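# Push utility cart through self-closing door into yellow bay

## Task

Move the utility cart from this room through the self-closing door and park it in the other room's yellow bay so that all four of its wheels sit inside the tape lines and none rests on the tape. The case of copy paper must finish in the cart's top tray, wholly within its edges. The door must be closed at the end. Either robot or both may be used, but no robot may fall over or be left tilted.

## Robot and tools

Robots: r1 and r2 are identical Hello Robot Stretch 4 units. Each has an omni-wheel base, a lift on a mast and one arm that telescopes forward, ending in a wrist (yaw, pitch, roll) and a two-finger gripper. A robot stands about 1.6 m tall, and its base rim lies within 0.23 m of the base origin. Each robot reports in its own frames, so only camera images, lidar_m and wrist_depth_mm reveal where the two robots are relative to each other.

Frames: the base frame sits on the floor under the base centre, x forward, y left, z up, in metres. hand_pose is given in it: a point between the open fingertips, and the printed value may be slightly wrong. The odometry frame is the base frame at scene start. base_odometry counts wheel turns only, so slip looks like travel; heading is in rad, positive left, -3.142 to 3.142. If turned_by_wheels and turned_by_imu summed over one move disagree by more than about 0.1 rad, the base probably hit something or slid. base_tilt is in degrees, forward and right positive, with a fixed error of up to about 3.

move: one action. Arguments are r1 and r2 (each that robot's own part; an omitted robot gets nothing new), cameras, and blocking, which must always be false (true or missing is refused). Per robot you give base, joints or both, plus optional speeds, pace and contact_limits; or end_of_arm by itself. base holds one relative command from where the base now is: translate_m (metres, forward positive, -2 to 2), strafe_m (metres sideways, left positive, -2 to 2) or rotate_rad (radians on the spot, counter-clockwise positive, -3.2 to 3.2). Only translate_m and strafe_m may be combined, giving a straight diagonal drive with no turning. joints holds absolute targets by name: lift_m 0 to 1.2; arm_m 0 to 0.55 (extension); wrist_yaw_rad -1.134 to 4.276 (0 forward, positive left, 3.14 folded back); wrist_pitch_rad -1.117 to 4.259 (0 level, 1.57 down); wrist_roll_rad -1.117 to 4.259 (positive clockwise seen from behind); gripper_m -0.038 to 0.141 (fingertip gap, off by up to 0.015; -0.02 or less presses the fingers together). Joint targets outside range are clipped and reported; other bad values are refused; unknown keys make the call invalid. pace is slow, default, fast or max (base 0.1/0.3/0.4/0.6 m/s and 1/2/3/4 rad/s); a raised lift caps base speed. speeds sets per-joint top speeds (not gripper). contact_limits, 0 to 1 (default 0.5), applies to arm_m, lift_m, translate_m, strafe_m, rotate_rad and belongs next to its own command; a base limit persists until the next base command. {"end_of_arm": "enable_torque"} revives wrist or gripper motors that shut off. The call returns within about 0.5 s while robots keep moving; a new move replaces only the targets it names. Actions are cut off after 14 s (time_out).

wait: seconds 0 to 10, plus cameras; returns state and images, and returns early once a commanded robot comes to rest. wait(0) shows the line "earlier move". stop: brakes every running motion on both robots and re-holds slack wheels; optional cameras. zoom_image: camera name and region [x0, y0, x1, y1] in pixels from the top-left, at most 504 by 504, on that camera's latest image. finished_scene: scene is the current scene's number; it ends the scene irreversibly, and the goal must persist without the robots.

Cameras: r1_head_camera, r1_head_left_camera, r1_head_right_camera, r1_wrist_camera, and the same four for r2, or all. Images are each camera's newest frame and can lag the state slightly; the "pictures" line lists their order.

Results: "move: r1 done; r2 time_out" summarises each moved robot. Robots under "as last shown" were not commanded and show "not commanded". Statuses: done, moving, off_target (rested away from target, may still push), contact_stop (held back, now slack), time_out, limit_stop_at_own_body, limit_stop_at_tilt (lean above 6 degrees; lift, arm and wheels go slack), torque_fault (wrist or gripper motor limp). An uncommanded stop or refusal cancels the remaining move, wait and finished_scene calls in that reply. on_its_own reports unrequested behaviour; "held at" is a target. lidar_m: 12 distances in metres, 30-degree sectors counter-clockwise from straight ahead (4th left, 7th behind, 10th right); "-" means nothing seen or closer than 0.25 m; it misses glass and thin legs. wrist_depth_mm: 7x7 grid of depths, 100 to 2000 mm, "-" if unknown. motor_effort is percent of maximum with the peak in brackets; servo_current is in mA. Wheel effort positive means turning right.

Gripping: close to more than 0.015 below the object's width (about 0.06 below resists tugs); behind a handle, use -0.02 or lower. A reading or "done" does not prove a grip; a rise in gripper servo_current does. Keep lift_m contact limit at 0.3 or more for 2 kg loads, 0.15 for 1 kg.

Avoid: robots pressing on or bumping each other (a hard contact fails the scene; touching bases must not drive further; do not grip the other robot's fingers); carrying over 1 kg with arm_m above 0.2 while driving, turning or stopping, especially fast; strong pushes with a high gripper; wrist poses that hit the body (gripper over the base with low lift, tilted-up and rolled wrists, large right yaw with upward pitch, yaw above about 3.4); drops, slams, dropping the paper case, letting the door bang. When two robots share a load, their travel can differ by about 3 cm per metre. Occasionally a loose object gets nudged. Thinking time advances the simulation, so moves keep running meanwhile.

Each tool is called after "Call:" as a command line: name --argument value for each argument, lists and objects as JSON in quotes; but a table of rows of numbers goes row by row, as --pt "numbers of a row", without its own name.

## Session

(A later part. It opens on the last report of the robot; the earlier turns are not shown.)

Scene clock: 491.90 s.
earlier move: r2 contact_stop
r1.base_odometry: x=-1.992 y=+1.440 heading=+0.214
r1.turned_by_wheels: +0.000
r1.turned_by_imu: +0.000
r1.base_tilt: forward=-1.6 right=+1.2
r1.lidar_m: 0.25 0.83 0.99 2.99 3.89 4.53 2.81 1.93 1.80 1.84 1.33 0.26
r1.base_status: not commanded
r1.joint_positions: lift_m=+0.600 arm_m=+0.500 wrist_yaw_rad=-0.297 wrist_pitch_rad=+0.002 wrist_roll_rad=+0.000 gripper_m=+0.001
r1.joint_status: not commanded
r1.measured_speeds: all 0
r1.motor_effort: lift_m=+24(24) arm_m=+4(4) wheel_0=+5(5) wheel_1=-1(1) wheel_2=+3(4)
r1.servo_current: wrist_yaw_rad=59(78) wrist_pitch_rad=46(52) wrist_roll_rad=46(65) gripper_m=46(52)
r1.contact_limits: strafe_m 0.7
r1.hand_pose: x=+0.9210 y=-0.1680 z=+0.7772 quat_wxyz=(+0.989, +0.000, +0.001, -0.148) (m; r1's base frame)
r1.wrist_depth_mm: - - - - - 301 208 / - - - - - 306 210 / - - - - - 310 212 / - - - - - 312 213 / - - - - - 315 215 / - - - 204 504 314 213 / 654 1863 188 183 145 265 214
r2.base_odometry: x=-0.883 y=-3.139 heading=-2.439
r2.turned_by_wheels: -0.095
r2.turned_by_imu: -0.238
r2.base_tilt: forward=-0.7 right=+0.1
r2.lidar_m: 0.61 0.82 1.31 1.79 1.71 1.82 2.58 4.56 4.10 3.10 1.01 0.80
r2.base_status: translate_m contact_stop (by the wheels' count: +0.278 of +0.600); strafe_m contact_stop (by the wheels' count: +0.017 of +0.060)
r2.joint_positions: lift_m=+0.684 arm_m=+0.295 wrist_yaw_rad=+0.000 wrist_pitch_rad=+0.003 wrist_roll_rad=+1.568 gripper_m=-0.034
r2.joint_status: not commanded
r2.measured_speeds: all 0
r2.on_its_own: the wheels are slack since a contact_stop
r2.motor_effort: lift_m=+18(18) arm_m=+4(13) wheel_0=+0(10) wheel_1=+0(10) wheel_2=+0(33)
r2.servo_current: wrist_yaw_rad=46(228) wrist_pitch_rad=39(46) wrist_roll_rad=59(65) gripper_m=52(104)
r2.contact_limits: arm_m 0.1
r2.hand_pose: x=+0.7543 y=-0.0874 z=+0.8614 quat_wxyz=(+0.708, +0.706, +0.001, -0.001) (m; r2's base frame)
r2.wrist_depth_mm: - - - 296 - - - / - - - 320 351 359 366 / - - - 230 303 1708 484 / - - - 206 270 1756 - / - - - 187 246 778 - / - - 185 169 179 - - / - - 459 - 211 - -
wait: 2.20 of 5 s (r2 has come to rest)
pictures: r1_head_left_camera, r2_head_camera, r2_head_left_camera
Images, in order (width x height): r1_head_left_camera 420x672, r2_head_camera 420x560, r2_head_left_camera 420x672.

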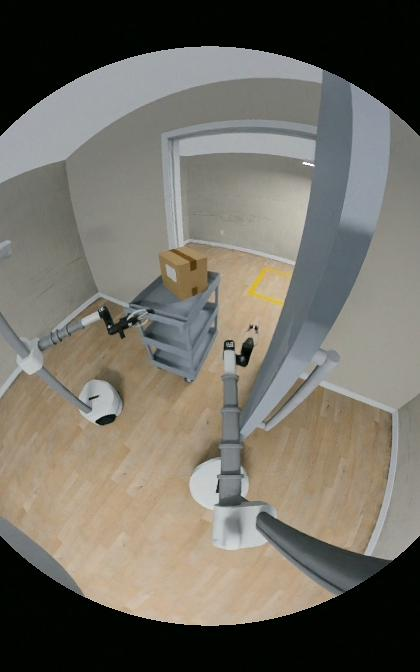

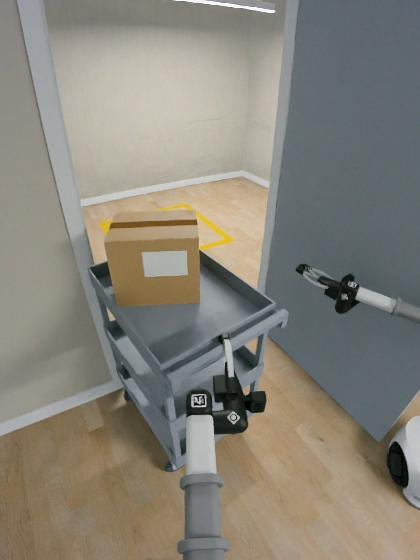

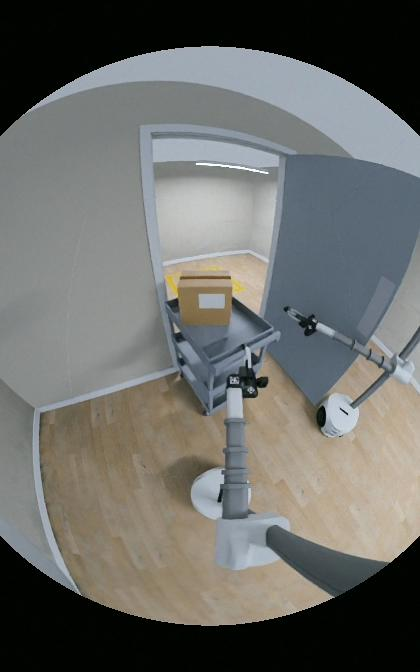

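Call:
move --r2 '{"base":{"translate_m":-0.30,"strafe_m":-0.17},"pace":"default"}' --blocking false --cameras '[]'

Call:
wait --seconds 5 --cameras '["r2_head_camera","r2_head_left_camera","r1_head_left_camera"]'

Scene clock: 505.20 s.
move: r2 moving
r1: as last shown
r1.lidar_m: 0.25 0.81 0.99 1.18 3.87 4.54 2.80 1.92 1.79 1.83 1.33 0.25
r1.motor_effort: lift_m=+24(24) arm_m=+4(4) wheel_0=+5(6) wheel_1=-1(1) wheel_2=+3(3)
r1.servo_current: wrist_yaw_rad=39(59) wrist_pitch_rad=39(52) wrist_roll_rad=46(59) gripper_m=52(59)
r1.contact_limits: strafe_m 0.7
r1.wrist_depth_mm: - - - - - 301 208 / - - - - - 306 210 / - - - - - 310 212 / - - - - - 314 214 / - - - - - 314 213 / - - - 204 496 315 214 / 1808 1808 188 183 145 265 213
r2.base_odometry: x=-0.870 y=-3.105 heading=-2.438
r2.turned_by_wheels: +0.001
r2.turned_by_imu: +0.002
r2.base_tilt: forward=-0.6 right=+0.1
r2.lidar_m: 0.58 0.82 1.36 1.76 1.70 1.83 2.61 4.53 4.13 3.12 1.02 0.83
r2.base_status: translate_m moving; strafe_m moving
r2.joint_positions: lift_m=+0.684 arm_m=+0.295 wrist_yaw_rad=+0.009 wrist_pitch_rad=+0.003 wrist_roll_rad=+1.568 gripper_m=-0.034
r2.joint_status: not commanded
r2.measured_speeds: translate_m=-0.121 strafe_m=-0.070 rotate_rad=+0.001 lift_m=+0.000 arm_m=+0.000 wrist_yaw_rad=+0.007 wrist_pitch_rad=+0.000 wrist_roll_rad=+0.000
r2.motor_effort: lift_m=+18(18) arm_m=-2(4) wheel_0=+5(6) wheel_1=-9(10) wheel_2=+21(22)
r2.servo_current: wrist_yaw_rad=72(72) wrist_pitch_rad=39(46) wrist_roll_rad=46(52) gripper_m=59(59)
r2.contact_limits: arm_m 0.1
r2.hand_pose: x=+0.7551 y=-0.0847 z=+0.8614 quat_wxyz=(+0.708, +0.706, +0.004, +0.002) (m; r2's base frame)
r2.wrist_depth_mm: - - - 285 - - - / - - - 252 342 355 353 / - - - 226 298 1661 492 / - - - 206 267 1863 - / - - - 187 245 809 - / - - 186 171 179 - - / - - 466 - 213 - -
pictures: none
No camera images: "cameras" was empty.

Scene clock: 507.20 s.
earlier move: r2 done
r1.base_odometry: x=-1.992 y=+1.440 heading=+0.214
r1.turned_by_wheels: +0.000
r1.turned_by_imu: +0.000
r1.base_tilt: forward=-1.6 right=+1.3
r1.lidar_m: 0.25 0.61 0.78 1.02 3.91 4.54 2.78 1.91 1.79 1.84 1.31 0.25
r1.base_status: not commanded
r1.joint_positions: lift_m=+0.600 arm_m=+0.500 wrist_yaw_rad=-0.297 wrist_pitch_rad=+0.002 wrist_roll_rad=+0.000 gripper_m=+0.001
r1.joint_status: not commanded
r1.measured_speeds: all 0
r1.motor_effort: lift_m=+24(24) arm_m=+4(4) wheel_0=+5(6) wheel_1=-1(1) wheel_2=+3(4)
r1.servo_current: wrist_yaw_rad=59(72) wrist_pitch_rad=46(52) wrist_roll_rad=72(72) gripper_m=52(59)
r1.contact_limits: strafe_m 0.7
r1.hand_pose: x=+0.9210 y=-0.1680 z=+0.7772 quat_wxyz=(+0.989, +0.000, +0.001, -0.148) (m; r1's base frame)
r1.wrist_depth_mm: - - - - - 303 208 / - - - - - 306 211 / - - - - - 309 213 / - - - - - 314 213 / - - - - - 315 213 / - - - 203 496 315 214 / 1863 1808 188 183 145 265 214
r2.base_odometry: x=-0.764 y=-2.815 heading=-2.440
r2.turned_by_wheels: -0.002
r2.turned_by_imu: -0.002
r2.base_tilt: forward=-0.7 right=+0.0
r2.lidar_m: 0.58 0.88 1.68 1.76 1.72 1.83 2.62 4.22 4.09 3.13 1.06 0.82
r2.base_status: done
r2.joint_positions: lift_m=+0.684 arm_m=+0.295 wrist_yaw_rad=+0.001 wrist_pitch_rad=+0.003 wrist_roll_rad=+1.568 gripper_m=-0.034
r2.joint_status: not commanded
r2.measured_speeds: all 0
r2.motor_effort: lift_m=+18(18) arm_m=-4(4) wheel_0=-7(9) wheel_1=-3(13) wheel_2=+0(23)
r2.servo_current: wrist_yaw_rad=46(72) wrist_pitch_rad=39(46) wrist_roll_rad=52(59) gripper_m=52(65)
r2.contact_limits: arm_m 0.1
r2.hand_pose: x=+0.7544 y=-0.0871 z=+0.8614 quat_wxyz=(+0.708, +0.706, +0.001, -0.001) (m; r2's base frame)
r2.wrist_depth_mm: - - - 296 - - - / - - - 257 351 357 359 / - - - 224 297 - - / - - - 206 268 1808 - / - - - 187 245 768 - / - - 185 169 178 - - / - - 459 - 211 - -
wait: 2.00 of 5 s (r2 has come to rest)
pictures: r1_head_left_camera, r2_head_camera, r2_head_left_camera
Images, in order (width x height): r1_head_left_camera 420x672, r2_head_camera 420x560, r2_head_left_camera 420x672.

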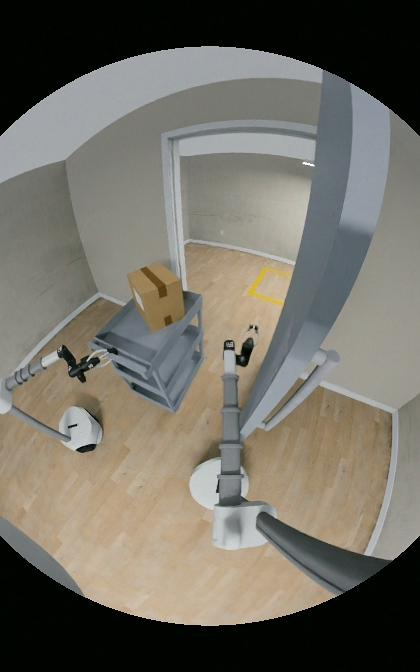

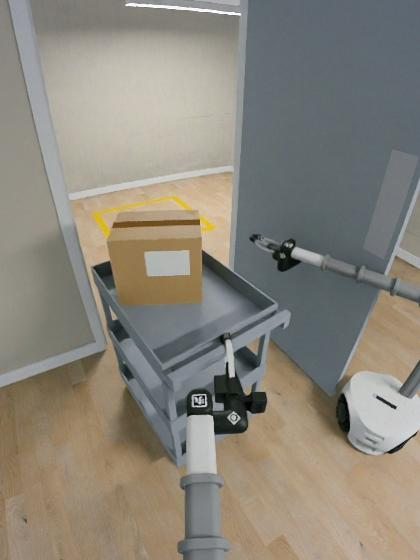

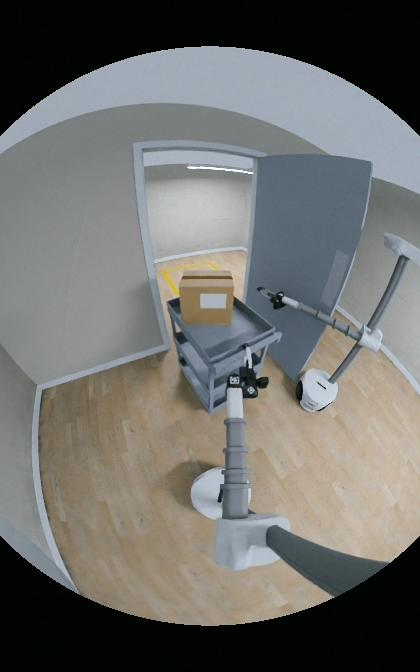

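Call:
move --r2 '{"base":{"rotate_rad":0.5},"pace":"slow"}' --blocking false --cameras '[]'

Call:
wait --seconds 3 --cameras '["r2_head_camera","r2_head_left_camera"]'

Scene clock: 518.50 s.
move: r2 moving
r1: as last shown
r1.base_tilt: forward=-1.5 right=+1.2
r1.lidar_m: 0.25 0.67 0.82 1.06 3.90 4.53 2.83 1.94 1.78 1.84 1.31 0.26
r1.motor_effort: lift_m=+24(24) arm_m=+4(4) wheel_0=+5(5) wheel_1=-1(1) wheel_2=+3(4)
r1.servo_current: wrist_yaw_rad=39(52) wrist_pitch_rad=46(46) wrist_roll_rad=39(65) gripper_m=46(52)
r1.contact_limits: strafe_m 0.7
r1.wrist_depth_mm: - - - - - 300 208 / - - - - - 306 210 / - - - - - 310 213 / - - - - - 312 214 / - - - - - 314 213 / - - - 204 496 315 214 / 1921 1808 187 184 145 264 214
r2.base_odometry: x=-0.763 y=-2.815 heading=-2.316
r2.turned_by_wheels: +0.123
r2.turned_by_imu: +0.116
r2.base_tilt: forward=-0.7 right=+0.1
r2.lidar_m: 0.61 1.56 1.76 1.76 1.72 1.92 3.05 4.22 3.75 3.05 1.05 0.77
r2.base_status: rotate_rad moving
r2.joint_positions: lift_m=+0.684 arm_m=+0.295 wrist_yaw_rad=-0.017 wrist_pitch_rad=+0.003 wrist_roll_rad=+1.568 gripper_m=-0.034
r2.joint_status: not commanded
r2.measured_speeds: translate_m=-0.002 strafe_m=+0.001 rotate_rad=+0.494 lift_m=+0.000 arm_m=-0.001 wrist_yaw_rad=+0.000 wrist_pitch_rad=+0.000 wrist_roll_rad=+0.000
r2.motor_effort: lift_m=+18(18) arm_m=+7(7) wheel_0=-17(19) wheel_1=-11(14) wheel_2=-25(25)
r2.servo_current: wrist_yaw_rad=91(104) wrist_pitch_rad=39(46) wrist_roll_rad=52(59) gripper_m=59(59)
r2.contact_limits: arm_m 0.1
r2.hand_pose: x=+0.7526 y=-0.0922 z=+0.8614 quat_wxyz=(+0.708, +0.706, -0.005, -0.007) (m; r2's base frame)
r2.wrist_depth_mm: - - - 246 327 330 329 / - - - 224 297 - 410 / - - - 210 276 1708 508 / - - - 196 255 778 - / - - 504 182 238 854 - / - - 186 167 178 - - / - - 484 - 213 120 -
pictures: none
No camera images: "cameras" was empty.

Scene clock: 519.70 s.
earlier move: r2 done
r1.base_odometry: x=-1.992 y=+1.440 heading=+0.214
r1.turned_by_wheels: +0.000
r1.turned_by_imu: +0.000
r1.base_tilt: forward=-1.6 right=+1.3
r1.lidar_m: 0.25 0.93 0.96 1.05 3.88 4.52 2.81 1.92 1.77 1.85 1.32 0.25
r1.base_status: not commanded
r1.joint_positions: lift_m=+0.600 arm_m=+0.500 wrist_yaw_rad=-0.297 wrist_pitch_rad=+0.002 wrist_roll_rad=+0.000 gripper_m=+0.001
r1.joint_status: not commanded
r1.measured_speeds: all 0
r1.motor_effort: lift_m=+24(24) arm_m=+4(4) wheel_0=+5(5) wheel_1=-1(1) wheel_2=+3(4)
r1.servo_current: wrist_yaw_rad=39(72) wrist_pitch_rad=33(46) wrist_roll_rad=59(65) gripper_m=39(52)
r1.contact_limits: strafe_m 0.7
r1.hand_pose: x=+0.9210 y=-0.1680 z=+0.7772 quat_wxyz=(+0.989, +0.000, +0.001, -0.148) (m; r1's base frame)
r1.wrist_depth_mm: - - - - - 301 208 / - - - - - 307 211 / - - - - - 312 212 / - - - - - 312 213 / - - - - - 314 214 / - - - 204 496 315 214 / 1983 1808 187 183 145 265 213
r2.base_odometry: x=-0.764 y=-2.815 heading=-1.940
r2.turned_by_wheels: +0.376
r2.turned_by_imu: +0.365
r2.base_tilt: forward=-0.6 right=+0.1
r2.lidar_m: 0.66 1.65 1.80 1.72 1.83 2.53 - 4.24 3.13 1.03 1.08 0.67
r2.base_status: done
r2.joint_positions: lift_m=+0.684 arm_m=+0.295 wrist_yaw_rad=+0.003 wrist_pitch_rad=+0.003 wrist_roll_rad=+1.568 gripper_m=-0.034
r2.joint_status: not commanded
r2.measured_speeds: all 0
r2.motor_effort: lift_m=+18(18) arm_m=-5(7) wheel_0=-2(20) wheel_1=-5(14) wheel_2=-2(25)
r2.servo_current: wrist_yaw_rad=52(104) wrist_pitch_rad=39(52) wrist_roll_rad=52(59) gripper_m=59(65)
r2.contact_limits: arm_m 0.1
r2.hand_pose: x=+0.7546 y=-0.0866 z=+0.8614 quat_wxyz=(+0.708, +0.706, +0.002, +0.000) (m; r2's base frame)
r2.wrist_depth_mm: - 430 427 112 167 - - / - 402 404 120 178 - - / - - 488 129 191 - - / - - 609 138 206 - - / - - - 150 224 - - / - - 182 167 178 - 477 / - - - - - - 1098
wait: 1.20 of 3 s (r2 has come to rest)
pictures: r2_head_camera, r2_head_left_camera
Images, in order (width x height): r2_head_camera 420x560, r2_head_left_camera 420x672.

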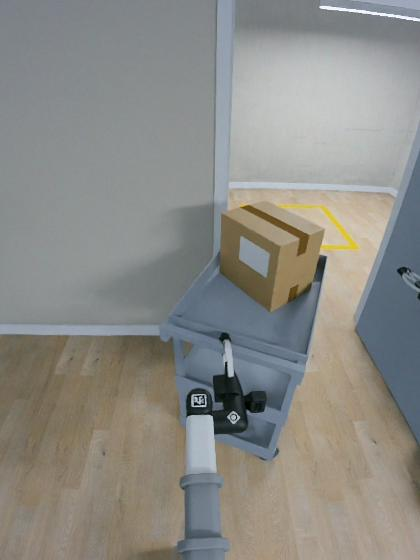

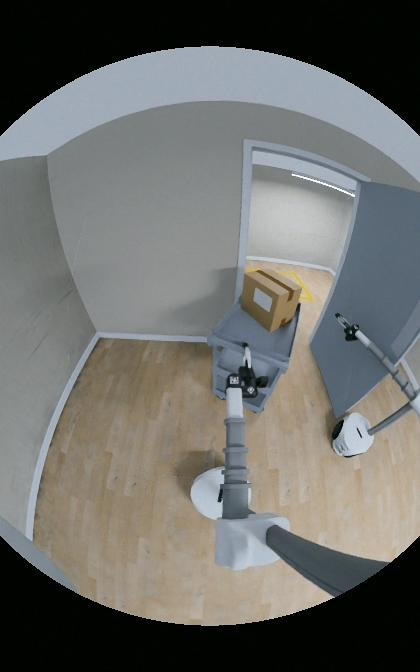

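Call:
move --r2 '{"base":{"strafe_m":0.1},"pace":"default"}' --blocking false --cameras '[]'

Call:
wait --seconds 3 --cameras '[]'

Call:
move --r2 '{"base":{"translate_m":0.3,"strafe_m":-0.05},"pace":"default"}' --blocking false --cameras '[]'

Call:
wait --seconds 4 --cameras '["r2_head_camera","r2_head_left_camera","r1_head_left_camera"]'

Scene clock: 528.73 s.
move: r2 moving
r1: as last shown
r1.base_tilt: forward=-1.6 right=+1.2
r1.lidar_m: 0.25 0.96 0.96 1.07 3.90 4.55 2.83 1.91 1.79 1.84 1.33 0.25
r1.motor_effort: lift_m=+24(24) arm_m=+4(4) wheel_0=+5(5) wheel_1=-1(1) wheel_2=+3(3)
r1.servo_current: wrist_yaw_rad=52(65) wrist_pitch_rad=39(46) wrist_roll_rad=59(72) gripper_m=46(52)
r1.contact_limits: strafe_m 0.7
r1.wrist_depth_mm: - - - - - 303 208 / - - - - - 306 210 / - - - - - 312 212 / - - - - - 314 213 / - - - - - 315 215 / - - - 204 500 317 214 / 1921 1808 189 183 145 265 213
r2.base_odometry: x=-0.730 y=-2.828 heading=-1.941
r2.turned_by_wheels: -0.001
r2.turned_by_imu: -0.001
r2.base_tilt: forward=-0.6 right=+0.1
r2.lidar_m: 0.70 1.67 1.76 1.68 1.77 2.47 - 4.24 3.17 1.09 1.10 0.65
r2.base_status: strafe_m moving
r2.joint_positions: lift_m=+0.684 arm_m=+0.295 wrist_yaw_rad=-0.003 wrist_pitch_rad=+0.003 wrist_roll_rad=+1.568 gripper_m=-0.034
r2.joint_status: not commanded
r2.measured_speeds: translate_m=+0.000 strafe_m=+0.143 rotate_rad=+0.003 lift_m=+0.000 arm_m=+0.000 wrist_yaw_rad=+0.000 wrist_pitch_rad=+0.000 wrist_roll_rad=+0.000
r2.motor_effort: lift_m=+18(18) arm_m=-5(6) wheel_0=-23(23) wheel_1=+6(8) wheel_2=+0(2)
r2.servo_current: wrist_yaw_rad=46(65) wrist_pitch_rad=39(46) wrist_roll_rad=52(59) gripper_m=59(59)
r2.contact_limits: arm_m 0.1
r2.hand_pose: x=+0.7541 y=-0.0883 z=+0.8614 quat_wxyz=(+0.708, +0.706, +0.000, -0.002) (m; r2's base frame)
r2.wrist_depth_mm: - 430 421 112 167 - - / - 404 407 122 178 - - / - - 492 129 191 - - / - - 615 139 207 - - / - - - 151 225 - - / - - 181 169 179 - 477 / - - - - - - -
pictures: none
No camera images: "cameras" was empty.

Scene clock: 529.70 s.
earlier move: r2 done
r1.base_odometry: x=-1.992 y=+1.440 heading=+0.214
r1.turned_by_wheels: +0.000
r1.turned_by_imu: +0.000
r1.base_tilt: forward=-1.6 right=+1.3
r1.lidar_m: 0.25 0.99 1.04 1.14 3.86 4.53 2.82 1.90 1.80 1.84 1.32 0.25
r1.base_status: not commanded
r1.joint_positions: lift_m=+0.600 arm_m=+0.500 wrist_yaw_rad=-0.297 wrist_pitch_rad=+0.002 wrist_roll_rad=+0.000 gripper_m=+0.001
r1.joint_status: not commanded
r1.measured_speeds: all 0
r1.motor_effort: lift_m=+24(24) arm_m=+4(4) wheel_0=+5(6) wheel_1=-1(1) wheel_2=+3(4)
r1.servo_current: wrist_yaw_rad=46(65) wrist_pitch_rad=39(46) wrist_roll_rad=26(72) gripper_m=39(52)
r1.contact_limits: strafe_m 0.7
r1.hand_pose: x=+0.9210 y=-0.1680 z=+0.7772 quat_wxyz=(+0.989, +0.000, +0.001, -0.148) (m; r1's base frame)
r1.wrist_depth_mm: - - - - - 303 208 / - - - - - 307 210 / - - - - - 309 211 / - - - - - 312 214 / - - - - - 315 214 / - - - 202 500 315 215 / 1921 1863 187 183 145 265 213
r2.base_odometry: x=-0.670 y=-2.851 heading=-1.941
r2.turned_by_wheels: +0.001
r2.turned_by_imu: +0.001
r2.base_tilt: forward=-0.7 right=+0.1
r2.lidar_m: 0.68 1.66 1.72 1.62 1.70 2.39 - 4.34 3.21 1.14 1.15 0.60
r2.base_status: done
r2.joint_positions: lift_m=+0.684 arm_m=+0.295 wrist_yaw_rad=-0.001 wrist_pitch_rad=+0.003 wrist_roll_rad=+1.568 gripper_m=-0.034
r2.joint_status: not commanded
r2.measured_speeds: all 0
r2.motor_effort: lift_m=+18(18) arm_m=-5(6) wheel_0=-2(23) wheel_1=+1(8) wheel_2=+0(2)
r2.servo_current: wrist_yaw_rad=46(65) wrist_pitch_rad=39(46) wrist_roll_rad=52(59) gripper_m=59(65)
r2.contact_limits: arm_m 0.1
r2.hand_pose: x=+0.7543 y=-0.0878 z=+0.8614 quat_wxyz=(+0.708, +0.706, +0.001, -0.002) (m; r2's base frame)
r2.wrist_depth_mm: - 370 373 - 150 - - / - 439 424 102 163 - - / - - 535 110 179 - - / - - - 127 198 - - / - - - 139 221 - 500 / - - 182 158 179 - 462 / - - - - - - 353
wait: 0.97 of 3 s (r2 has come to rest)
pictures: none
No camera images: "cameras" was empty.

Scene clock: 530.20 s.
move: r2 moving
r1: as last shown
r1.lidar_m: 0.25 0.99 1.03 1.13 3.90 4.52 2.81 1.92 1.77 1.83 1.33 0.25
r1.motor_effort: lift_m=+24(24) arm_m=+4(4) wheel_0=+5(5) wheel_1=-1(1) wheel_2=+3(4)
r1.servo_current: wrist_yaw_rad=39(59) wrist_pitch_rad=46(52) wrist_roll_rad=46(59) gripper_m=52(52)
r1.contact_limits: strafe_m 0.7
r1.wrist_depth_mm: - - - - - 303 208 / - - - - - 306 210 / - - - - - 310 212 / - - - - - 312 213 / - - - - - 314 214 / - - - 204 500 315 213 / 1983 1808 188 183 145 266 215
r2.base_odometry: x=-0.686 y=-2.878 heading=-1.940
r2.turned_by_wheels: +0.001
r2.turned_by_imu: +0.001
r2.base_tilt: forward=-0.6 right=+0.1
r2.lidar_m: 0.65 1.65 1.70 1.63 1.72 2.41 - 4.34 3.24 1.13 1.15 0.60
r2.base_status: translate_m moving; strafe_m moving
r2.joint_positions: lift_m=+0.684 arm_m=+0.295 wrist_yaw_rad=-0.001 wrist_pitch_rad=+0.003 wrist_roll_rad=+1.568 gripper_m=-0.034
r2.joint_status: not commanded
r2.measured_speeds: translate_m=+0.121 strafe_m=-0.021 rotate_rad=-0.001 lift_m=+0.000 arm_m=+0.000 wrist_yaw_rad=+0.000 wrist_pitch_rad=+0.000 wrist_roll_rad=+0.000
r2.motor_effort: lift_m=+18(18) arm_m=-3(5) wheel_0=+11(16) wheel_1=+8(8) wheel_2=-14(15)
r2.servo_current: wrist_yaw_rad=46(59) wrist_pitch_rad=46(46) wrist_roll_rad=39(59) gripper_m=59(59)
r2.contact_limits: arm_m 0.1
r2.hand_pose: x=+0.7542 y=-0.0878 z=+0.8614 quat_wxyz=(+0.708, +0.706, +0.001, -0.002) (m; r2's base frame)
r2.wrist_depth_mm: - 368 368 - 146 - - / - 436 424 - 160 - - / - - 539 109 176 - - / - - - 121 196 - - / - - - 135 219 - 492 / - - 182 155 177 - 445 / - - - - - - 353
pictures: none
No camera images: "cameras" was empty.

Scene clock: 532.17 s.
earlier move: r2 done
r1.base_odometry: x=-1.992 y=+1.440 heading=+0.214
r1.turned_by_wheels: +0.000
r1.turned_by_imu: +0.000
r1.base_tilt: forward=-1.6 right=+1.3
r1.lidar_m: 0.25 1.10 1.04 1.27 3.88 4.54 2.80 1.91 1.78 1.83 1.32 0.26
r1.base_status: not commanded
r1.joint_positions: lift_m=+0.600 arm_m=+0.500 wrist_yaw_rad=-0.297 wrist_pitch_rad=+0.002 wrist_roll_rad=+0.000 gripper_m=+0.001
r1.joint_status: not commanded
r1.measured_speeds: all 0
r1.motor_effort: lift_m=+24(24) arm_m=+4(4) wheel_0=+4(6) wheel_1=-1(1) wheel_2=+3(4)
r1.servo_current: wrist_yaw_rad=39(72) wrist_pitch_rad=52(52) wrist_roll_rad=52(65) gripper_m=52(52)
r1.contact_limits: strafe_m 0.7
r1.hand_pose: x=+0.9210 y=-0.1680 z=+0.7772 quat_wxyz=(+0.989, +0.000, +0.001, -0.148) (m; r1's base frame)
r1.wrist_depth_mm: - - - - - 304 208 / - - - - - 307 210 / - - - - - 310 213 / - - - - - 314 213 / - - - - - 315 214 / - - - 204 496 315 215 / - 1808 188 183 145 265 213
r2.base_odometry: x=-0.825 y=-3.113 heading=-1.940
r2.turned_by_wheels: +0.000
r2.turned_by_imu: +0.002
r2.base_tilt: forward=-0.7 right=+0.1
r2.lidar_m: 0.69 1.34 1.72 1.67 1.76 2.43 - 4.30 3.18 1.06 1.13 0.61
r2.base_status: done
r2.joint_positions: lift_m=+0.684 arm_m=+0.295 wrist_yaw_rad=+0.003 wrist_pitch_rad=+0.003 wrist_roll_rad=+1.568 gripper_m=-0.034
r2.joint_status: not commanded
r2.measured_speeds: all 0
r2.motor_effort: lift_m=+18(18) arm_m=-3(5) wheel_0=+5(20) wheel_1=+3(11) wheel_2=-2(15)
r2.servo_current: wrist_yaw_rad=52(59) wrist_pitch_rad=39(46) wrist_roll_rad=52(59) gripper_m=52(65)
r2.contact_limits: arm_m 0.1
r2.hand_pose: x=+0.7545 y=-0.0867 z=+0.8614 quat_wxyz=(+0.708, +0.706, +0.002, +0.000) (m; r2's base frame)
r2.wrist_depth_mm: - 355 359 - 131 - - / - 504 452 - 149 - - / - - 615 - 164 - - / - - - 104 188 544 - / - - - 121 213 - 477 / - - 182 146 177 - - / - - - - 359 353 362
wait: 1.97 of 4 s (r2 has come to rest)
pictures: r1_head_left_camera, r2_head_camera, r2_head_left_camera
Images, in order (width x height): r1_head_left_camera 420x672, r2_head_camera 420x560, r2_head_left_camera 420x672.

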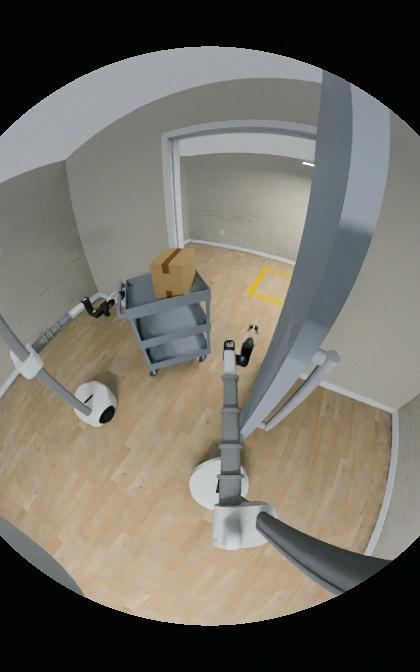

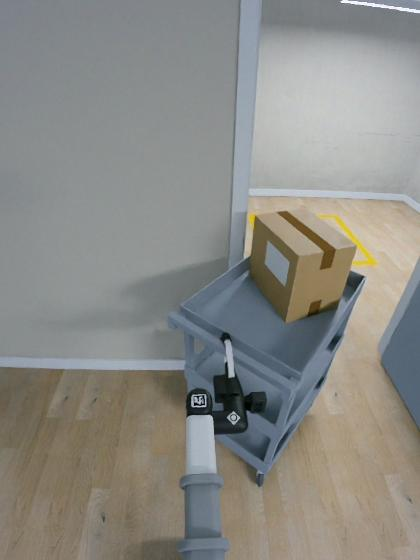

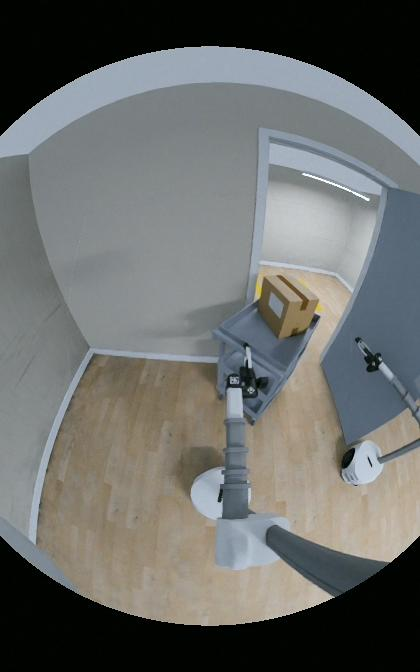

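Call:
move --r2 '{"base":{"translate_m":0.28,"strafe_m":-0.14},"pace":"default"}' --blocking false --cameras '[]'

Call:
wait --seconds 4 --cameras '["r2_head_camera","r2_head_left_camera","r1_head_left_camera"]'

Scene clock: 540.27 s.
move: r2 moving
r1: as last shown
r1.lidar_m: 0.25 1.12 1.04 2.99 3.87 4.52 2.81 1.92 1.79 1.85 1.33 0.25
r1.motor_effort: lift_m=+24(24) arm_m=+4(4) wheel_0=+5(5) wheel_1=-1(1) wheel_2=+3(4)
r1.servo_current: wrist_yaw_rad=52(59) wrist_pitch_rad=39(46) wrist_roll_rad=46(46) gripper_m=46(52)
r1.contact_limits: strafe_m 0.7
r1.wrist_depth_mm: - - - - - 304 208 / - - - - - 306 210 / - - - - - 310 212 / - - - - - 312 214 / - - - - - 317 214 / - - - 204 500 315 214 / 1921 1808 187 183 145 266 213
r2.base_odometry: x=-0.851 y=-3.136 heading=-1.939
r2.turned_by_wheels: +0.001
r2.turned_by_imu: +0.002
r2.base_tilt: forward=-0.7 right=+0.1
r2.lidar_m: 0.62 1.31 1.72 1.68 1.79 2.47 - 4.24 3.17 1.03 1.10 0.59
r2.base_status: translate_m moving; strafe_m moving
r2.joint_positions: lift_m=+0.684 arm_m=+0.295 wrist_yaw_rad=+0.002 wrist_pitch_rad=+0.003 wrist_roll_rad=+1.568 gripper_m=-0.034
r2.joint_status: not commanded
r2.measured_speeds: translate_m=+0.121 strafe_m=-0.059 rotate_rad=+0.008 lift_m=+0.000 arm_m=+0.000 wrist_yaw_rad=+0.000 wrist_pitch_rad=+0.000 wrist_roll_rad=+0.000
r2.motor_effort: lift_m=+18(18) arm_m=-4(4) wheel_0=+15(15) wheel_1=+7(8) wheel_2=-11(13)
r2.servo_current: wrist_yaw_rad=52(59) wrist_pitch_rad=46(46) wrist_roll_rad=46(59) gripper_m=59(65)
r2.contact_limits: arm_m 0.1
r2.hand_pose: x=+0.7545 y=-0.0869 z=+0.8614 quat_wxyz=(+0.708, +0.706, +0.002, +0.000) (m; r2's base frame)
r2.wrist_depth_mm: - 368 359 - 124 - - / - 484 455 - 141 - - / - - 591 - 164 - - / - - - - 184 525 - / - - - 121 216 - 477 / - - 184 141 173 - - / - - - - 359 120 364
pictures: none
No camera images: "cameras" was empty.

Scene clock: 542.17 s.
earlier move: r2 done
r1.base_odometry: x=-1.992 y=+1.440 heading=+0.214
r1.turned_by_wheels: +0.000
r1.turned_by_imu: +0.000
r1.base_tilt: forward=-1.6 right=+1.2
r1.lidar_m: 0.25 1.02 0.94 3.00 3.86 4.50 2.82 1.91 1.79 1.85 1.33 0.26
r1.base_status: not commanded
r1.joint_positions: lift_m=+0.600 arm_m=+0.500 wrist_yaw_rad=-0.297 wrist_pitch_rad=+0.002 wrist_roll_rad=+0.000 gripper_m=+0.001
r1.joint_status: not commanded
r1.measured_speeds: all 0
r1.motor_effort: lift_m=+24(24) arm_m=+4(4) wheel_0=+5(5) wheel_1=-1(1) wheel_2=+3(4)
r1.servo_current: wrist_yaw_rad=46(65) wrist_pitch_rad=46(52) wrist_roll_rad=52(72) gripper_m=52(52)
r1.contact_limits: strafe_m 0.7
r1.hand_pose: x=+0.9210 y=-0.1680 z=+0.7772 quat_wxyz=(+0.989, +0.000, +0.001, -0.148) (m; r1's base frame)
r1.wrist_depth_mm: - - - - - 303 208 / 544 - - - - 307 210 / 544 - - - - 312 213 / - - - - - 310 213 / - - - - - 315 213 / - - 193 203 500 315 213 / - 132 179 183 145 264 214
r2.base_odometry: x=-1.057 y=-3.323 heading=-1.941
r2.turned_by_wheels: -0.002
r2.turned_by_imu: -0.001
r2.base_tilt: forward=-0.7 right=+0.1
r2.lidar_m: 0.66 1.04 1.47 1.79 1.92 2.62 - 4.10 0.96 0.91 0.86 0.59
r2.base_status: done
r2.joint_positions: lift_m=+0.684 arm_m=+0.295 wrist_yaw_rad=-0.009 wrist_pitch_rad=+0.003 wrist_roll_rad=+1.568 gripper_m=-0.034
r2.joint_status: not commanded
r2.measured_speeds: all 0
r2.motor_effort: lift_m=+18(18) arm_m=+5(5) wheel_0=-4(22) wheel_1=+2(10) wheel_2=-13(15)
r2.servo_current: wrist_yaw_rad=65(65) wrist_pitch_rad=46(46) wrist_roll_rad=39(59) gripper_m=52(65)
r2.contact_limits: arm_m 0.1
r2.hand_pose: x=+0.7534 y=-0.0899 z=+0.8614 quat_wxyz=(+0.708, +0.706, -0.002, -0.004) (m; r2's base frame)
r2.wrist_depth_mm: - 362 366 - 144 - - / - 469 449 - 158 - - / - - 585 106 174 - - / - - - 116 195 1618 - / 477 477 473 134 220 477 480 / 473 477 185 154 178 473 - / - - - - 329 327 334
wait: 1.90 of 4 s (r2 has come to rest)
pictures: r1_head_left_camera, r2_head_camera, r2_head_left_camera
Images, in order (width x height): r1_head_left_camera 420x672, r2_head_camera 420x560, r2_head_left_camera 420x672.

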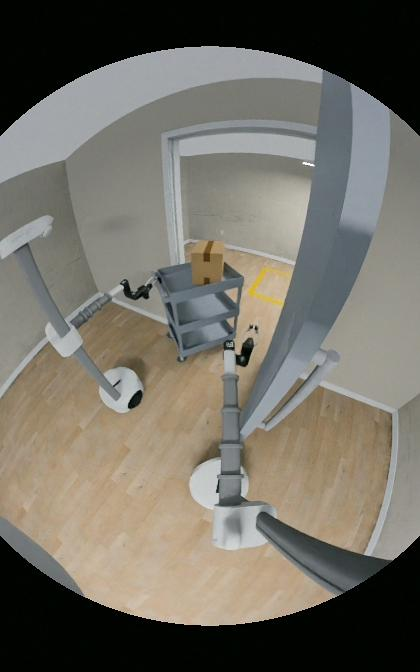

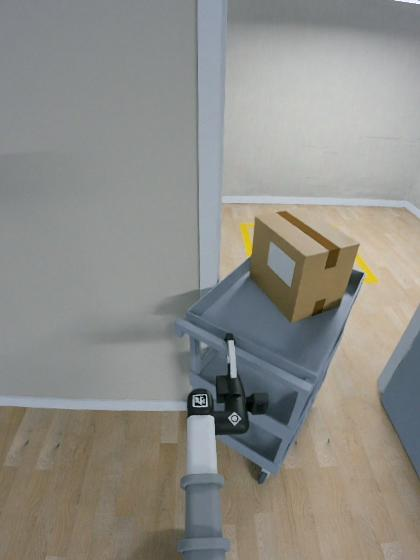

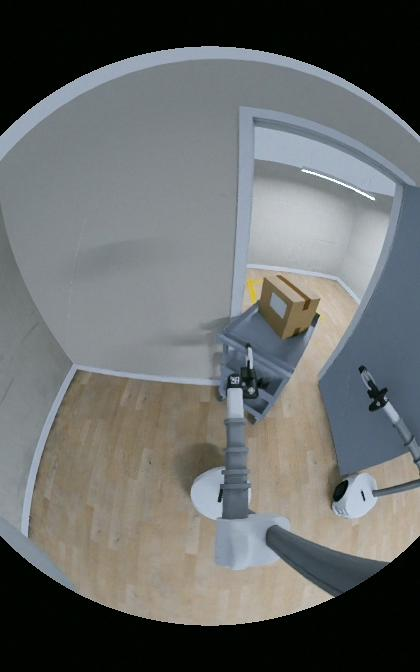

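Call:
move --r2 '{"base":{"translate_m":0.2,"strafe_m":-0.2},"pace":"default"}' --blocking false --cameras '[]'

Call:
wait --seconds 4 --cameras '["r2_head_camera","r2_head_left_camera","r1_head_left_camera"]'

Scene clock: 551.00 s.
move: r2 moving
r1: as last shown
r1.base_tilt: forward=-1.5 right=+1.3
r1.lidar_m: 0.25 0.97 0.93 3.00 3.86 4.53 2.79 1.92 1.78 1.84 1.33 0.25
r1.motor_effort: lift_m=+24(24) arm_m=+4(4) wheel_0=+5(5) wheel_1=+0(1) wheel_2=+4(4)
r1.servo_current: wrist_yaw_rad=52(59) wrist_pitch_rad=46(46) wrist_roll_rad=46(65) gripper_m=46(59)
r1.contact_limits: strafe_m 0.7
r1.wrist_depth_mm: - - - - - 303 208 / 569 - - - - 306 210 / 559 - - - - 312 211 / - - - - - 312 213 / - - - - - 315 213 / - - 193 203 496 315 214 / - 132 179 183 145 265 213
r2.base_odometry: x=-1.086 y=-3.337 heading=-1.942
r2.turned_by_wheels: +0.000
r2.turned_by_imu: +0.000
r2.base_tilt: forward=-0.7 right=+0.0
r2.lidar_m: 0.65 1.02 1.44 1.83 1.92 2.68 - 4.06 0.93 0.87 0.85 0.58
r2.base_status: translate_m moving; strafe_m moving
r2.joint_positions: lift_m=+0.684 arm_m=+0.295 wrist_yaw_rad=-0.007 wrist_pitch_rad=+0.003 wrist_roll_rad=+1.568 gripper_m=-0.034
r2.joint_status: not commanded
r2.measured_speeds: translate_m=+0.091 strafe_m=-0.088 rotate_rad=+0.004 lift_m=+0.000 arm_m=+0.000 wrist_yaw_rad=+0.009 wrist_pitch_rad=+0.000 wrist_roll_rad=+0.000
r2.motor_effort: lift_m=+18(18) arm_m=+5(5) wheel_0=+17(18) wheel_1=-6(6) wheel_2=-15(20)
r2.servo_current: wrist_yaw_rad=59(65) wrist_pitch_rad=46(46) wrist_roll_rad=59(59) gripper_m=65(65)
r2.contact_limits: arm_m 0.1
r2.hand_pose: x=+0.7536 y=-0.0893 z=+0.8614 quat_wxyz=(+0.708, +0.706, -0.001, -0.003) (m; r2's base frame)
r2.wrist_depth_mm: - 377 377 - 141 - - / - 492 452 - 158 - - / - - 585 - 172 - - / - - - 115 197 1464 - / - - - 130 216 459 462 / 455 455 185 151 177 455 469 / 469 469 469 - 325 327 330
pictures: none
No camera images: "cameras" was empty.

Scene clock: 552.87 s.
earlier move: r2 done
r1.base_odometry: x=-1.992 y=+1.440 heading=+0.214
r1.turned_by_wheels: +0.000
r1.turned_by_imu: +0.000
r1.base_tilt: forward=-1.6 right=+1.3
r1.lidar_m: 0.25 0.81 0.85 3.00 3.89 4.52 2.83 1.93 1.79 1.83 1.33 0.26
r1.base_status: not commanded
r1.joint_positions: lift_m=+0.600 arm_m=+0.500 wrist_yaw_rad=-0.297 wrist_pitch_rad=+0.002 wrist_roll_rad=+0.000 gripper_m=+0.001
r1.joint_status: not commanded
r1.measured_speeds: all 0
r1.motor_effort: lift_m=+24(24) arm_m=+4(4) wheel_0=+5(5) wheel_1=-1(1) wheel_2=+3(4)
r1.servo_current: wrist_yaw_rad=52(65) wrist_pitch_rad=39(52) wrist_roll_rad=26(72) gripper_m=46(59)
r1.contact_limits: strafe_m 0.7
r1.hand_pose: x=+0.9210 y=-0.1680 z=+0.7772 quat_wxyz=(+0.989, +0.000, +0.001, -0.148) (m; r1's base frame)
r1.wrist_depth_mm: - - - - - 303 208 / - 741 - - - 306 209 / - 741 798 - - 309 212 / - - - - - 314 213 / - - - - - 315 214 / - - 189 203 496 317 214 / - 132 158 146 145 265 213
r2.base_odometry: x=-1.316 y=-3.437 heading=-1.942
r2.turned_by_wheels: +0.000
r2.turned_by_imu: +0.001
r2.base_tilt: forward=-0.6 right=+0.0
r2.lidar_m: 0.66 0.87 1.15 1.97 2.10 2.91 - 3.80 0.82 0.63 0.73 0.62
r2.base_status: done
r2.joint_positions: lift_m=+0.684 arm_m=+0.295 wrist_yaw_rad=+0.001 wrist_pitch_rad=+0.003 wrist_roll_rad=+1.568 gripper_m=-0.034
r2.joint_status: not commanded
r2.measured_speeds: all 0
r2.motor_effort: lift_m=+18(18) arm_m=+5(5) wheel_0=+2(18) wheel_1=-4(7) wheel_2=-5(20)
r2.servo_current: wrist_yaw_rad=52(65) wrist_pitch_rad=46(46) wrist_roll_rad=39(59) gripper_m=59(65)
r2.contact_limits: arm_m 0.1
r2.hand_pose: x=+0.7543 y=-0.0872 z=+0.8614 quat_wxyz=(+0.708, +0.706, +0.001, -0.001) (m; r2's base frame)
r2.wrist_depth_mm: - 366 370 102 156 - - / - 449 418 109 168 - - / - - 535 116 183 - - / - - - 130 201 - - / - - - 143 221 1618 488 / - - 185 160 176 1576 1205 / - - - - 320 319 1078
wait: 1.87 of 4 s (r2 has come to rest)
pictures: r1_head_left_camera, r2_head_camera, r2_head_left_camera
Images, in order (width x height): r1_head_left_camera 420x672, r2_head_camera 420x560, r2_head_left_camera 420x672.

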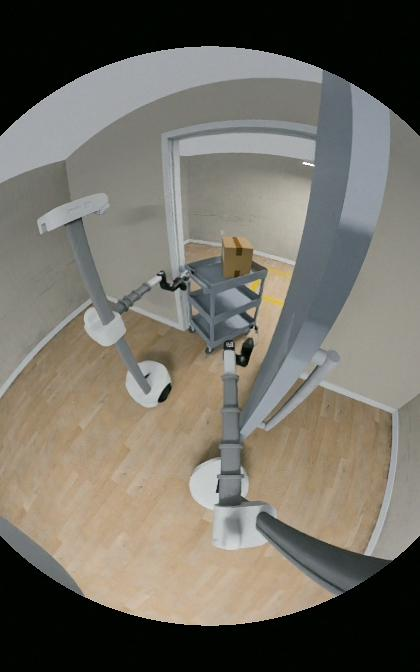

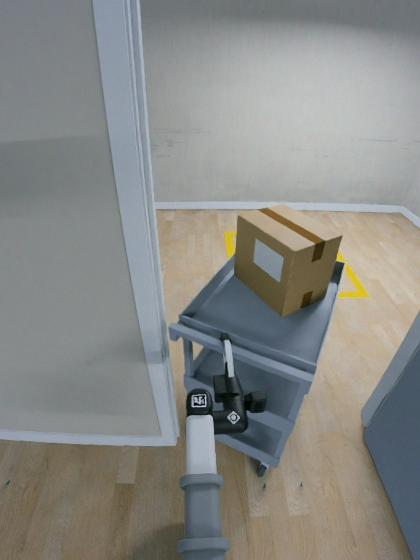

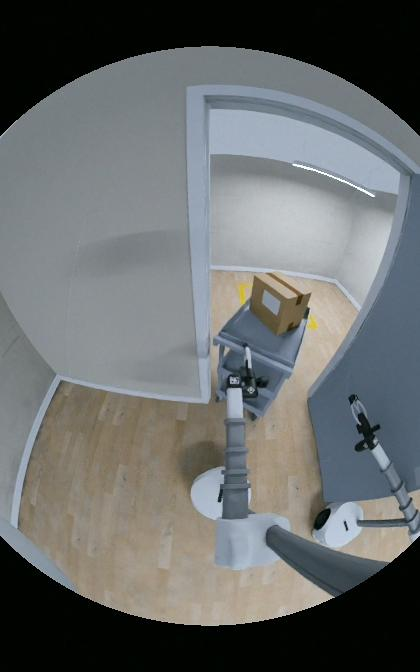

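Call:
move --r2 '{"base":{"translate_m":0.35,"strafe_m":-0.13},"pace":"default"}' --blocking false --cameras '[]'

Call:
wait --seconds 4 --cameras '["r2_head_camera","r2_head_left_camera","r1_head_left_camera"]'

Scene clock: 560.90 s.
move: r2 moving
r1: as last shown
r1.lidar_m: 0.25 0.82 0.88 3.00 3.87 4.53 2.82 1.92 1.79 1.86 1.33 0.25
r1.servo_current: wrist_yaw_rad=52(65) wrist_pitch_rad=52(52) wrist_roll_rad=52(59) gripper_m=52(52)
r1.contact_limits: strafe_m 0.7
r1.wrist_depth_mm: - - - - - 303 208 / - 759 - - - 306 210 / - 759 809 - - 312 213 / - - - - - 312 213 / 525 - - - - 317 215 / 480 - 190 203 496 315 213 / 477 132 158 146 145 266 213
r2.base_odometry: x=-1.338 y=-3.462 heading=-1.942
r2.turned_by_wheels: +0.000
r2.turned_by_imu: +0.001
r2.base_tilt: forward=-0.8 right=+0.1
r2.lidar_m: 0.69 0.80 1.11 2.00 2.12 2.91 - 3.84 0.79 0.61 0.70 0.62
r2.base_status: translate_m moving; strafe_m moving
r2.joint_positions: lift_m=+0.684 arm_m=+0.295 wrist_yaw_rad=+0.001 wrist_pitch_rad=+0.003 wrist_roll_rad=+1.568 gripper_m=-0.034
r2.joint_status: not commanded
r2.measured_speeds: translate_m=+0.123 strafe_m=-0.047 rotate_rad=+0.000 lift_m=+0.000 arm_m=+0.000 wrist_yaw_rad=+0.000 wrist_pitch_rad=+0.000 wrist_roll_rad=+0.000
r2.motor_effort: lift_m=+18(18) arm_m=+5(5) wheel_0=+12(16) wheel_1=+5(8) wheel_2=-13(14)
r2.servo_current: wrist_yaw_rad=46(52) wrist_pitch_rad=39(46) wrist_roll_rad=46(65) gripper_m=59(65)
r2.contact_limits: arm_m 0.1
r2.hand_pose: x=+0.7543 y=-0.0872 z=+0.8614 quat_wxyz=(+0.708, +0.706, +0.001, -0.001) (m; r2's base frame)
r2.wrist_depth_mm: - 368 366 102 155 - - / - 449 421 108 167 - - / - - 539 115 182 - - / - - - 131 200 1756 - / - - - 142 220 1661 492 / - - 185 159 175 1618 1205 / - - - - 320 319 1078
pictures: none
No camera images: "cameras" was empty.

Scene clock: 563.07 s.
earlier move: r2 done
r1.base_odometry: x=-1.992 y=+1.440 heading=+0.214
r1.turned_by_wheels: +0.000
r1.turned_by_imu: +0.000
r1.base_tilt: forward=-1.5 right=+1.3
r1.lidar_m: 0.25 0.91 2.93 3.00 3.87 4.53 2.81 1.91 1.79 1.84 1.32 0.27
r1.base_status: not commanded
r1.joint_positions: lift_m=+0.600 arm_m=+0.500 wrist_yaw_rad=-0.297 wrist_pitch_rad=+0.002 wrist_roll_rad=+0.000 gripper_m=+0.001
r1.joint_status: not commanded
r1.measured_speeds: all 0
r1.motor_effort: lift_m=+24(24) arm_m=+4(4) wheel_0=+5(6) wheel_1=-1(1) wheel_2=+3(4)
r1.servo_current: wrist_yaw_rad=52(72) wrist_pitch_rad=46(52) wrist_roll_rad=33(65) gripper_m=52(59)
r1.contact_limits: strafe_m 0.7
r1.hand_pose: x=+0.9210 y=-0.1680 z=+0.7772 quat_wxyz=(+0.989, +0.000, +0.001, -0.148) (m; r1's base frame)
r1.wrist_depth_mm: - - - - - 303 208 / - - - - - 306 211 / - - - 1078 - 310 211 / - 931 - - - 312 213 / - - - - - 314 214 / - - 189 202 504 315 215 / 1983 1618 179 164 145 265 213
r2.base_odometry: x=-1.564 y=-3.716 heading=-1.942
r2.turned_by_wheels: +0.000
r2.turned_by_imu: +0.000
r2.base_tilt: forward=-0.7 right=+0.0
r2.lidar_m: 0.68 0.52 0.67 2.00 2.23 3.13 - 0.94 0.52 0.53 0.70 0.62
r2.base_status: done
r2.joint_positions: lift_m=+0.684 arm_m=+0.295 wrist_yaw_rad=+0.001 wrist_pitch_rad=+0.003 wrist_roll_rad=+1.568 gripper_m=-0.034
r2.joint_status: not commanded
r2.measured_speeds: all 0
r2.motor_effort: lift_m=+18(18) arm_m=+5(6) wheel_0=+0(16) wheel_1=+4(8) wheel_2=-5(16)
r2.servo_current: wrist_yaw_rad=39(59) wrist_pitch_rad=46(52) wrist_roll_rad=52(65) gripper_m=59(65)
r2.contact_limits: arm_m 0.1
r2.hand_pose: x=+0.7543 y=-0.0872 z=+0.8614 quat_wxyz=(+0.708, +0.706, +0.001, -0.001) (m; r2's base frame)
r2.wrist_depth_mm: - 375 370 - 148 - - / - 466 445 103 163 - - / - - 559 109 179 - - / - - - 126 198 1618 - / - - - 138 220 1618 488 / - - 185 157 176 1618 1205 / - - - - 324 123 329
wait: 2.17 of 4 s (r2 has come to rest)
pictures: r1_head_left_camera, r2_head_camera, r2_head_left_camera
Images, in order (width x height): r1_head_left_camera 420x672, r2_head_camera 420x560, r2_head_left_camera 420x672.

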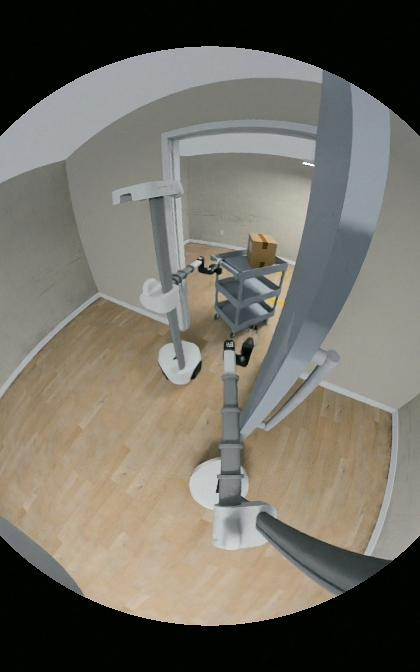

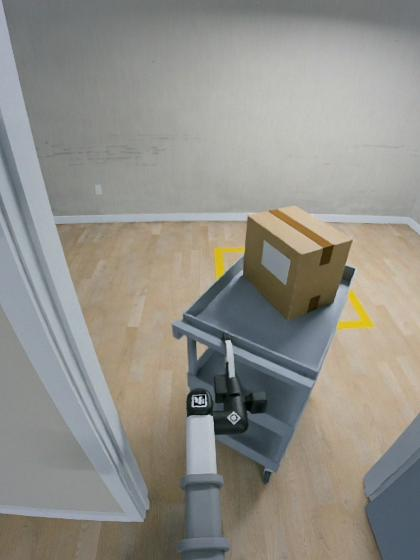

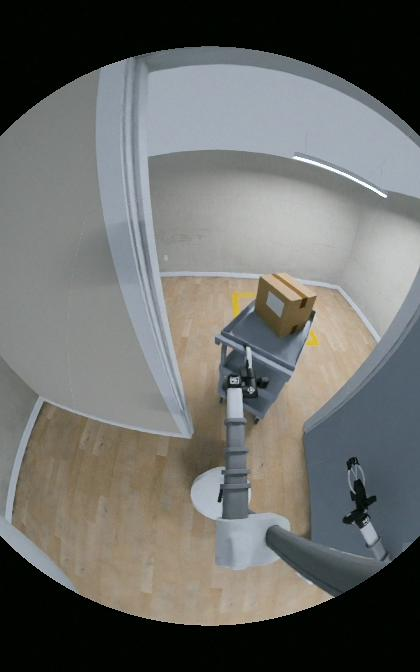

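Call:
move --r2 '{"base":{"translate_m":0.25,"strafe_m":-0.15},"pace":"default"}' --blocking false --cameras '[]'

Call:
wait --seconds 4 --cameras '["r2_head_camera","r2_head_left_camera","r1_head_left_camera"]'

Scene clock: 570.37 s.
move: r2 moving
r1: as last shown
r1.base_tilt: forward=-1.6 right=+1.3
r1.lidar_m: 0.25 0.91 2.92 3.02 3.88 4.53 2.79 1.92 1.80 1.84 1.29 0.26
r1.motor_effort: lift_m=+24(24) arm_m=+4(4) wheel_0=+5(5) wheel_1=-1(1) wheel_2=+3(3)
r1.servo_current: wrist_yaw_rad=46(59) wrist_pitch_rad=39(46) wrist_roll_rad=52(59) gripper_m=52(52)
r1.contact_limits: strafe_m 0.7
r1.wrist_depth_mm: - - - - - 303 208 / - - - - - 307 211 / - - - 1118 - 310 212 / - - - - - 314 213 / - - - - - 315 214 / - - 187 202 500 314 214 / 1921 1708 179 146 144 264 214
r2.base_odometry: x=-1.592 y=-3.738 heading=-1.942
r2.turned_by_wheels: +0.000
r2.turned_by_imu: +0.001
r2.base_tilt: forward=-0.6 right=+0.1
r2.lidar_m: 0.66 0.50 0.63 1.87 2.23 3.11 - 0.96 0.52 0.51 0.71 0.59
r2.base_status: translate_m moving; strafe_m moving
r2.joint_positions: lift_m=+0.684 arm_m=+0.295 wrist_yaw_rad=+0.000 wrist_pitch_rad=+0.003 wrist_roll_rad=+1.568 gripper_m=-0.034
r2.joint_status: not commanded
r2.measured_speeds: translate_m=+0.119 strafe_m=-0.070 rotate_rad=+0.005 lift_m=+0.000 arm_m=+0.000 wrist_yaw_rad=+0.000 wrist_pitch_rad=+0.000 wrist_roll_rad=+0.000
r2.motor_effort: lift_m=+18(18) arm_m=+5(5) wheel_0=+16(16) wheel_1=-1(4) wheel_2=-12(16)
r2.servo_current: wrist_yaw_rad=39(52) wrist_pitch_rad=39(46) wrist_roll_rad=52(65) gripper_m=59(65)
r2.contact_limits: arm_m 0.1
r2.hand_pose: x=+0.7542 y=-0.0874 z=+0.8614 quat_wxyz=(+0.708, +0.706, +0.001, -0.001) (m; r2's base frame)
r2.wrist_depth_mm: - 373 368 - 144 - - / - 469 449 - 158 - - / - - 574 107 174 - - / - - - 116 195 1618 - / - - - 134 220 1618 480 / - - 186 154 176 1618 1182 / - - - - 322 320 329
pictures: none
No camera images: "cameras" was empty.

Scene clock: 572.17 s.
earlier move: r2 done
r1.base_odometry: x=-1.992 y=+1.440 heading=+0.214
r1.turned_by_wheels: +0.000
r1.turned_by_imu: +0.000
r1.base_tilt: forward=-1.6 right=+1.2
r1.lidar_m: 0.25 1.12 2.93 2.99 3.86 4.52 2.79 1.93 1.79 1.84 1.33 0.26
r1.base_status: not commanded
r1.joint_positions: lift_m=+0.600 arm_m=+0.500 wrist_yaw_rad=-0.297 wrist_pitch_rad=+0.002 wrist_roll_rad=+0.000 gripper_m=+0.001
r1.joint_status: not commanded
r1.measured_speeds: all 0
r1.motor_effort: lift_m=+24(24) arm_m=+4(4) wheel_0=+5(5) wheel_1=-1(1) wheel_2=+3(4)
r1.servo_current: wrist_yaw_rad=65(65) wrist_pitch_rad=46(46) wrist_roll_rad=39(65) gripper_m=52(52)
r1.contact_limits: strafe_m 0.7
r1.hand_pose: x=+0.9210 y=-0.1680 z=+0.7772 quat_wxyz=(+0.989, +0.000, +0.001, -0.148) (m; r1's base frame)
r1.wrist_depth_mm: - - - - - 304 208 / - - - - - 307 211 / 640 - - 1308 - 310 213 / - - - 1308 - 314 213 / - - - - - 315 214 / - - 190 202 496 317 214 / 1983 1863 167 146 135 264 214
r2.base_odometry: x=-1.794 y=-3.895 heading=-1.943
r2.turned_by_wheels: -0.001
r2.turned_by_imu: +0.001
r2.base_tilt: forward=-0.7 right=+0.1
r2.lidar_m: 0.70 3.16 0.43 0.91 2.37 3.32 - 0.56 0.47 0.55 0.59 0.62
r2.base_status: done
r2.joint_positions: lift_m=+0.684 arm_m=+0.295 wrist_yaw_rad=+0.001 wrist_pitch_rad=+0.003 wrist_roll_rad=+1.568 gripper_m=-0.034
r2.joint_status: not commanded
r2.measured_speeds: all 0
r2.motor_effort: lift_m=+18(18) arm_m=+5(5) wheel_0=+0(22) wheel_1=-6(7) wheel_2=-6(16)
r2.servo_current: wrist_yaw_rad=46(59) wrist_pitch_rad=39(52) wrist_roll_rad=52(65) gripper_m=59(65)
r2.contact_limits: arm_m 0.1
r2.hand_pose: x=+0.7543 y=-0.0873 z=+0.8614 quat_wxyz=(+0.708, +0.706, +0.001, -0.001) (m; r2's base frame)
r2.wrist_depth_mm: - 373 366 - 152 - - / - 455 439 105 165 - - / - - 549 113 185 - - / - - - 129 199 - - / - - - 141 221 1618 484 / - - 185 159 176 1576 1160 / - - - - 319 315 332
wait: 1.80 of 4 s (r2 has come to rest)
pictures: r1_head_left_camera, r2_head_camera, r2_head_left_camera
Images, in order (width x height): r1_head_left_camera 420x672, r2_head_camera 420x560, r2_head_left_camera 420x672.

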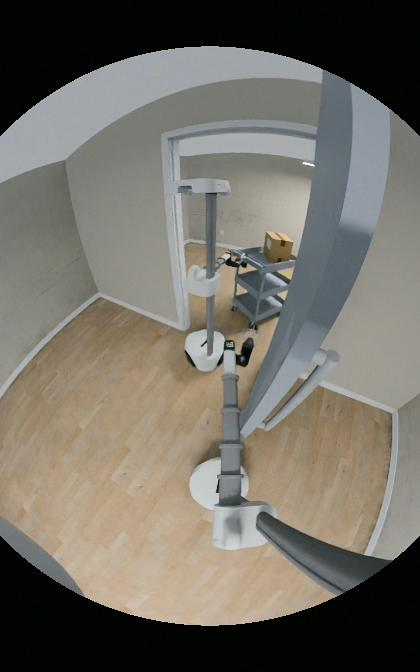

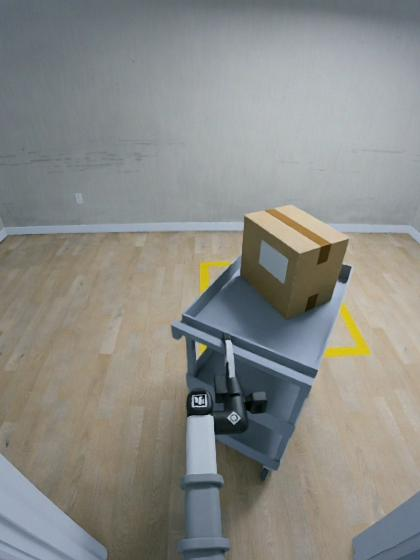

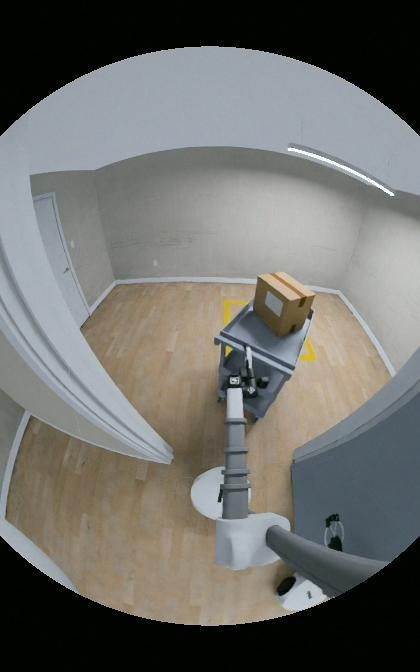

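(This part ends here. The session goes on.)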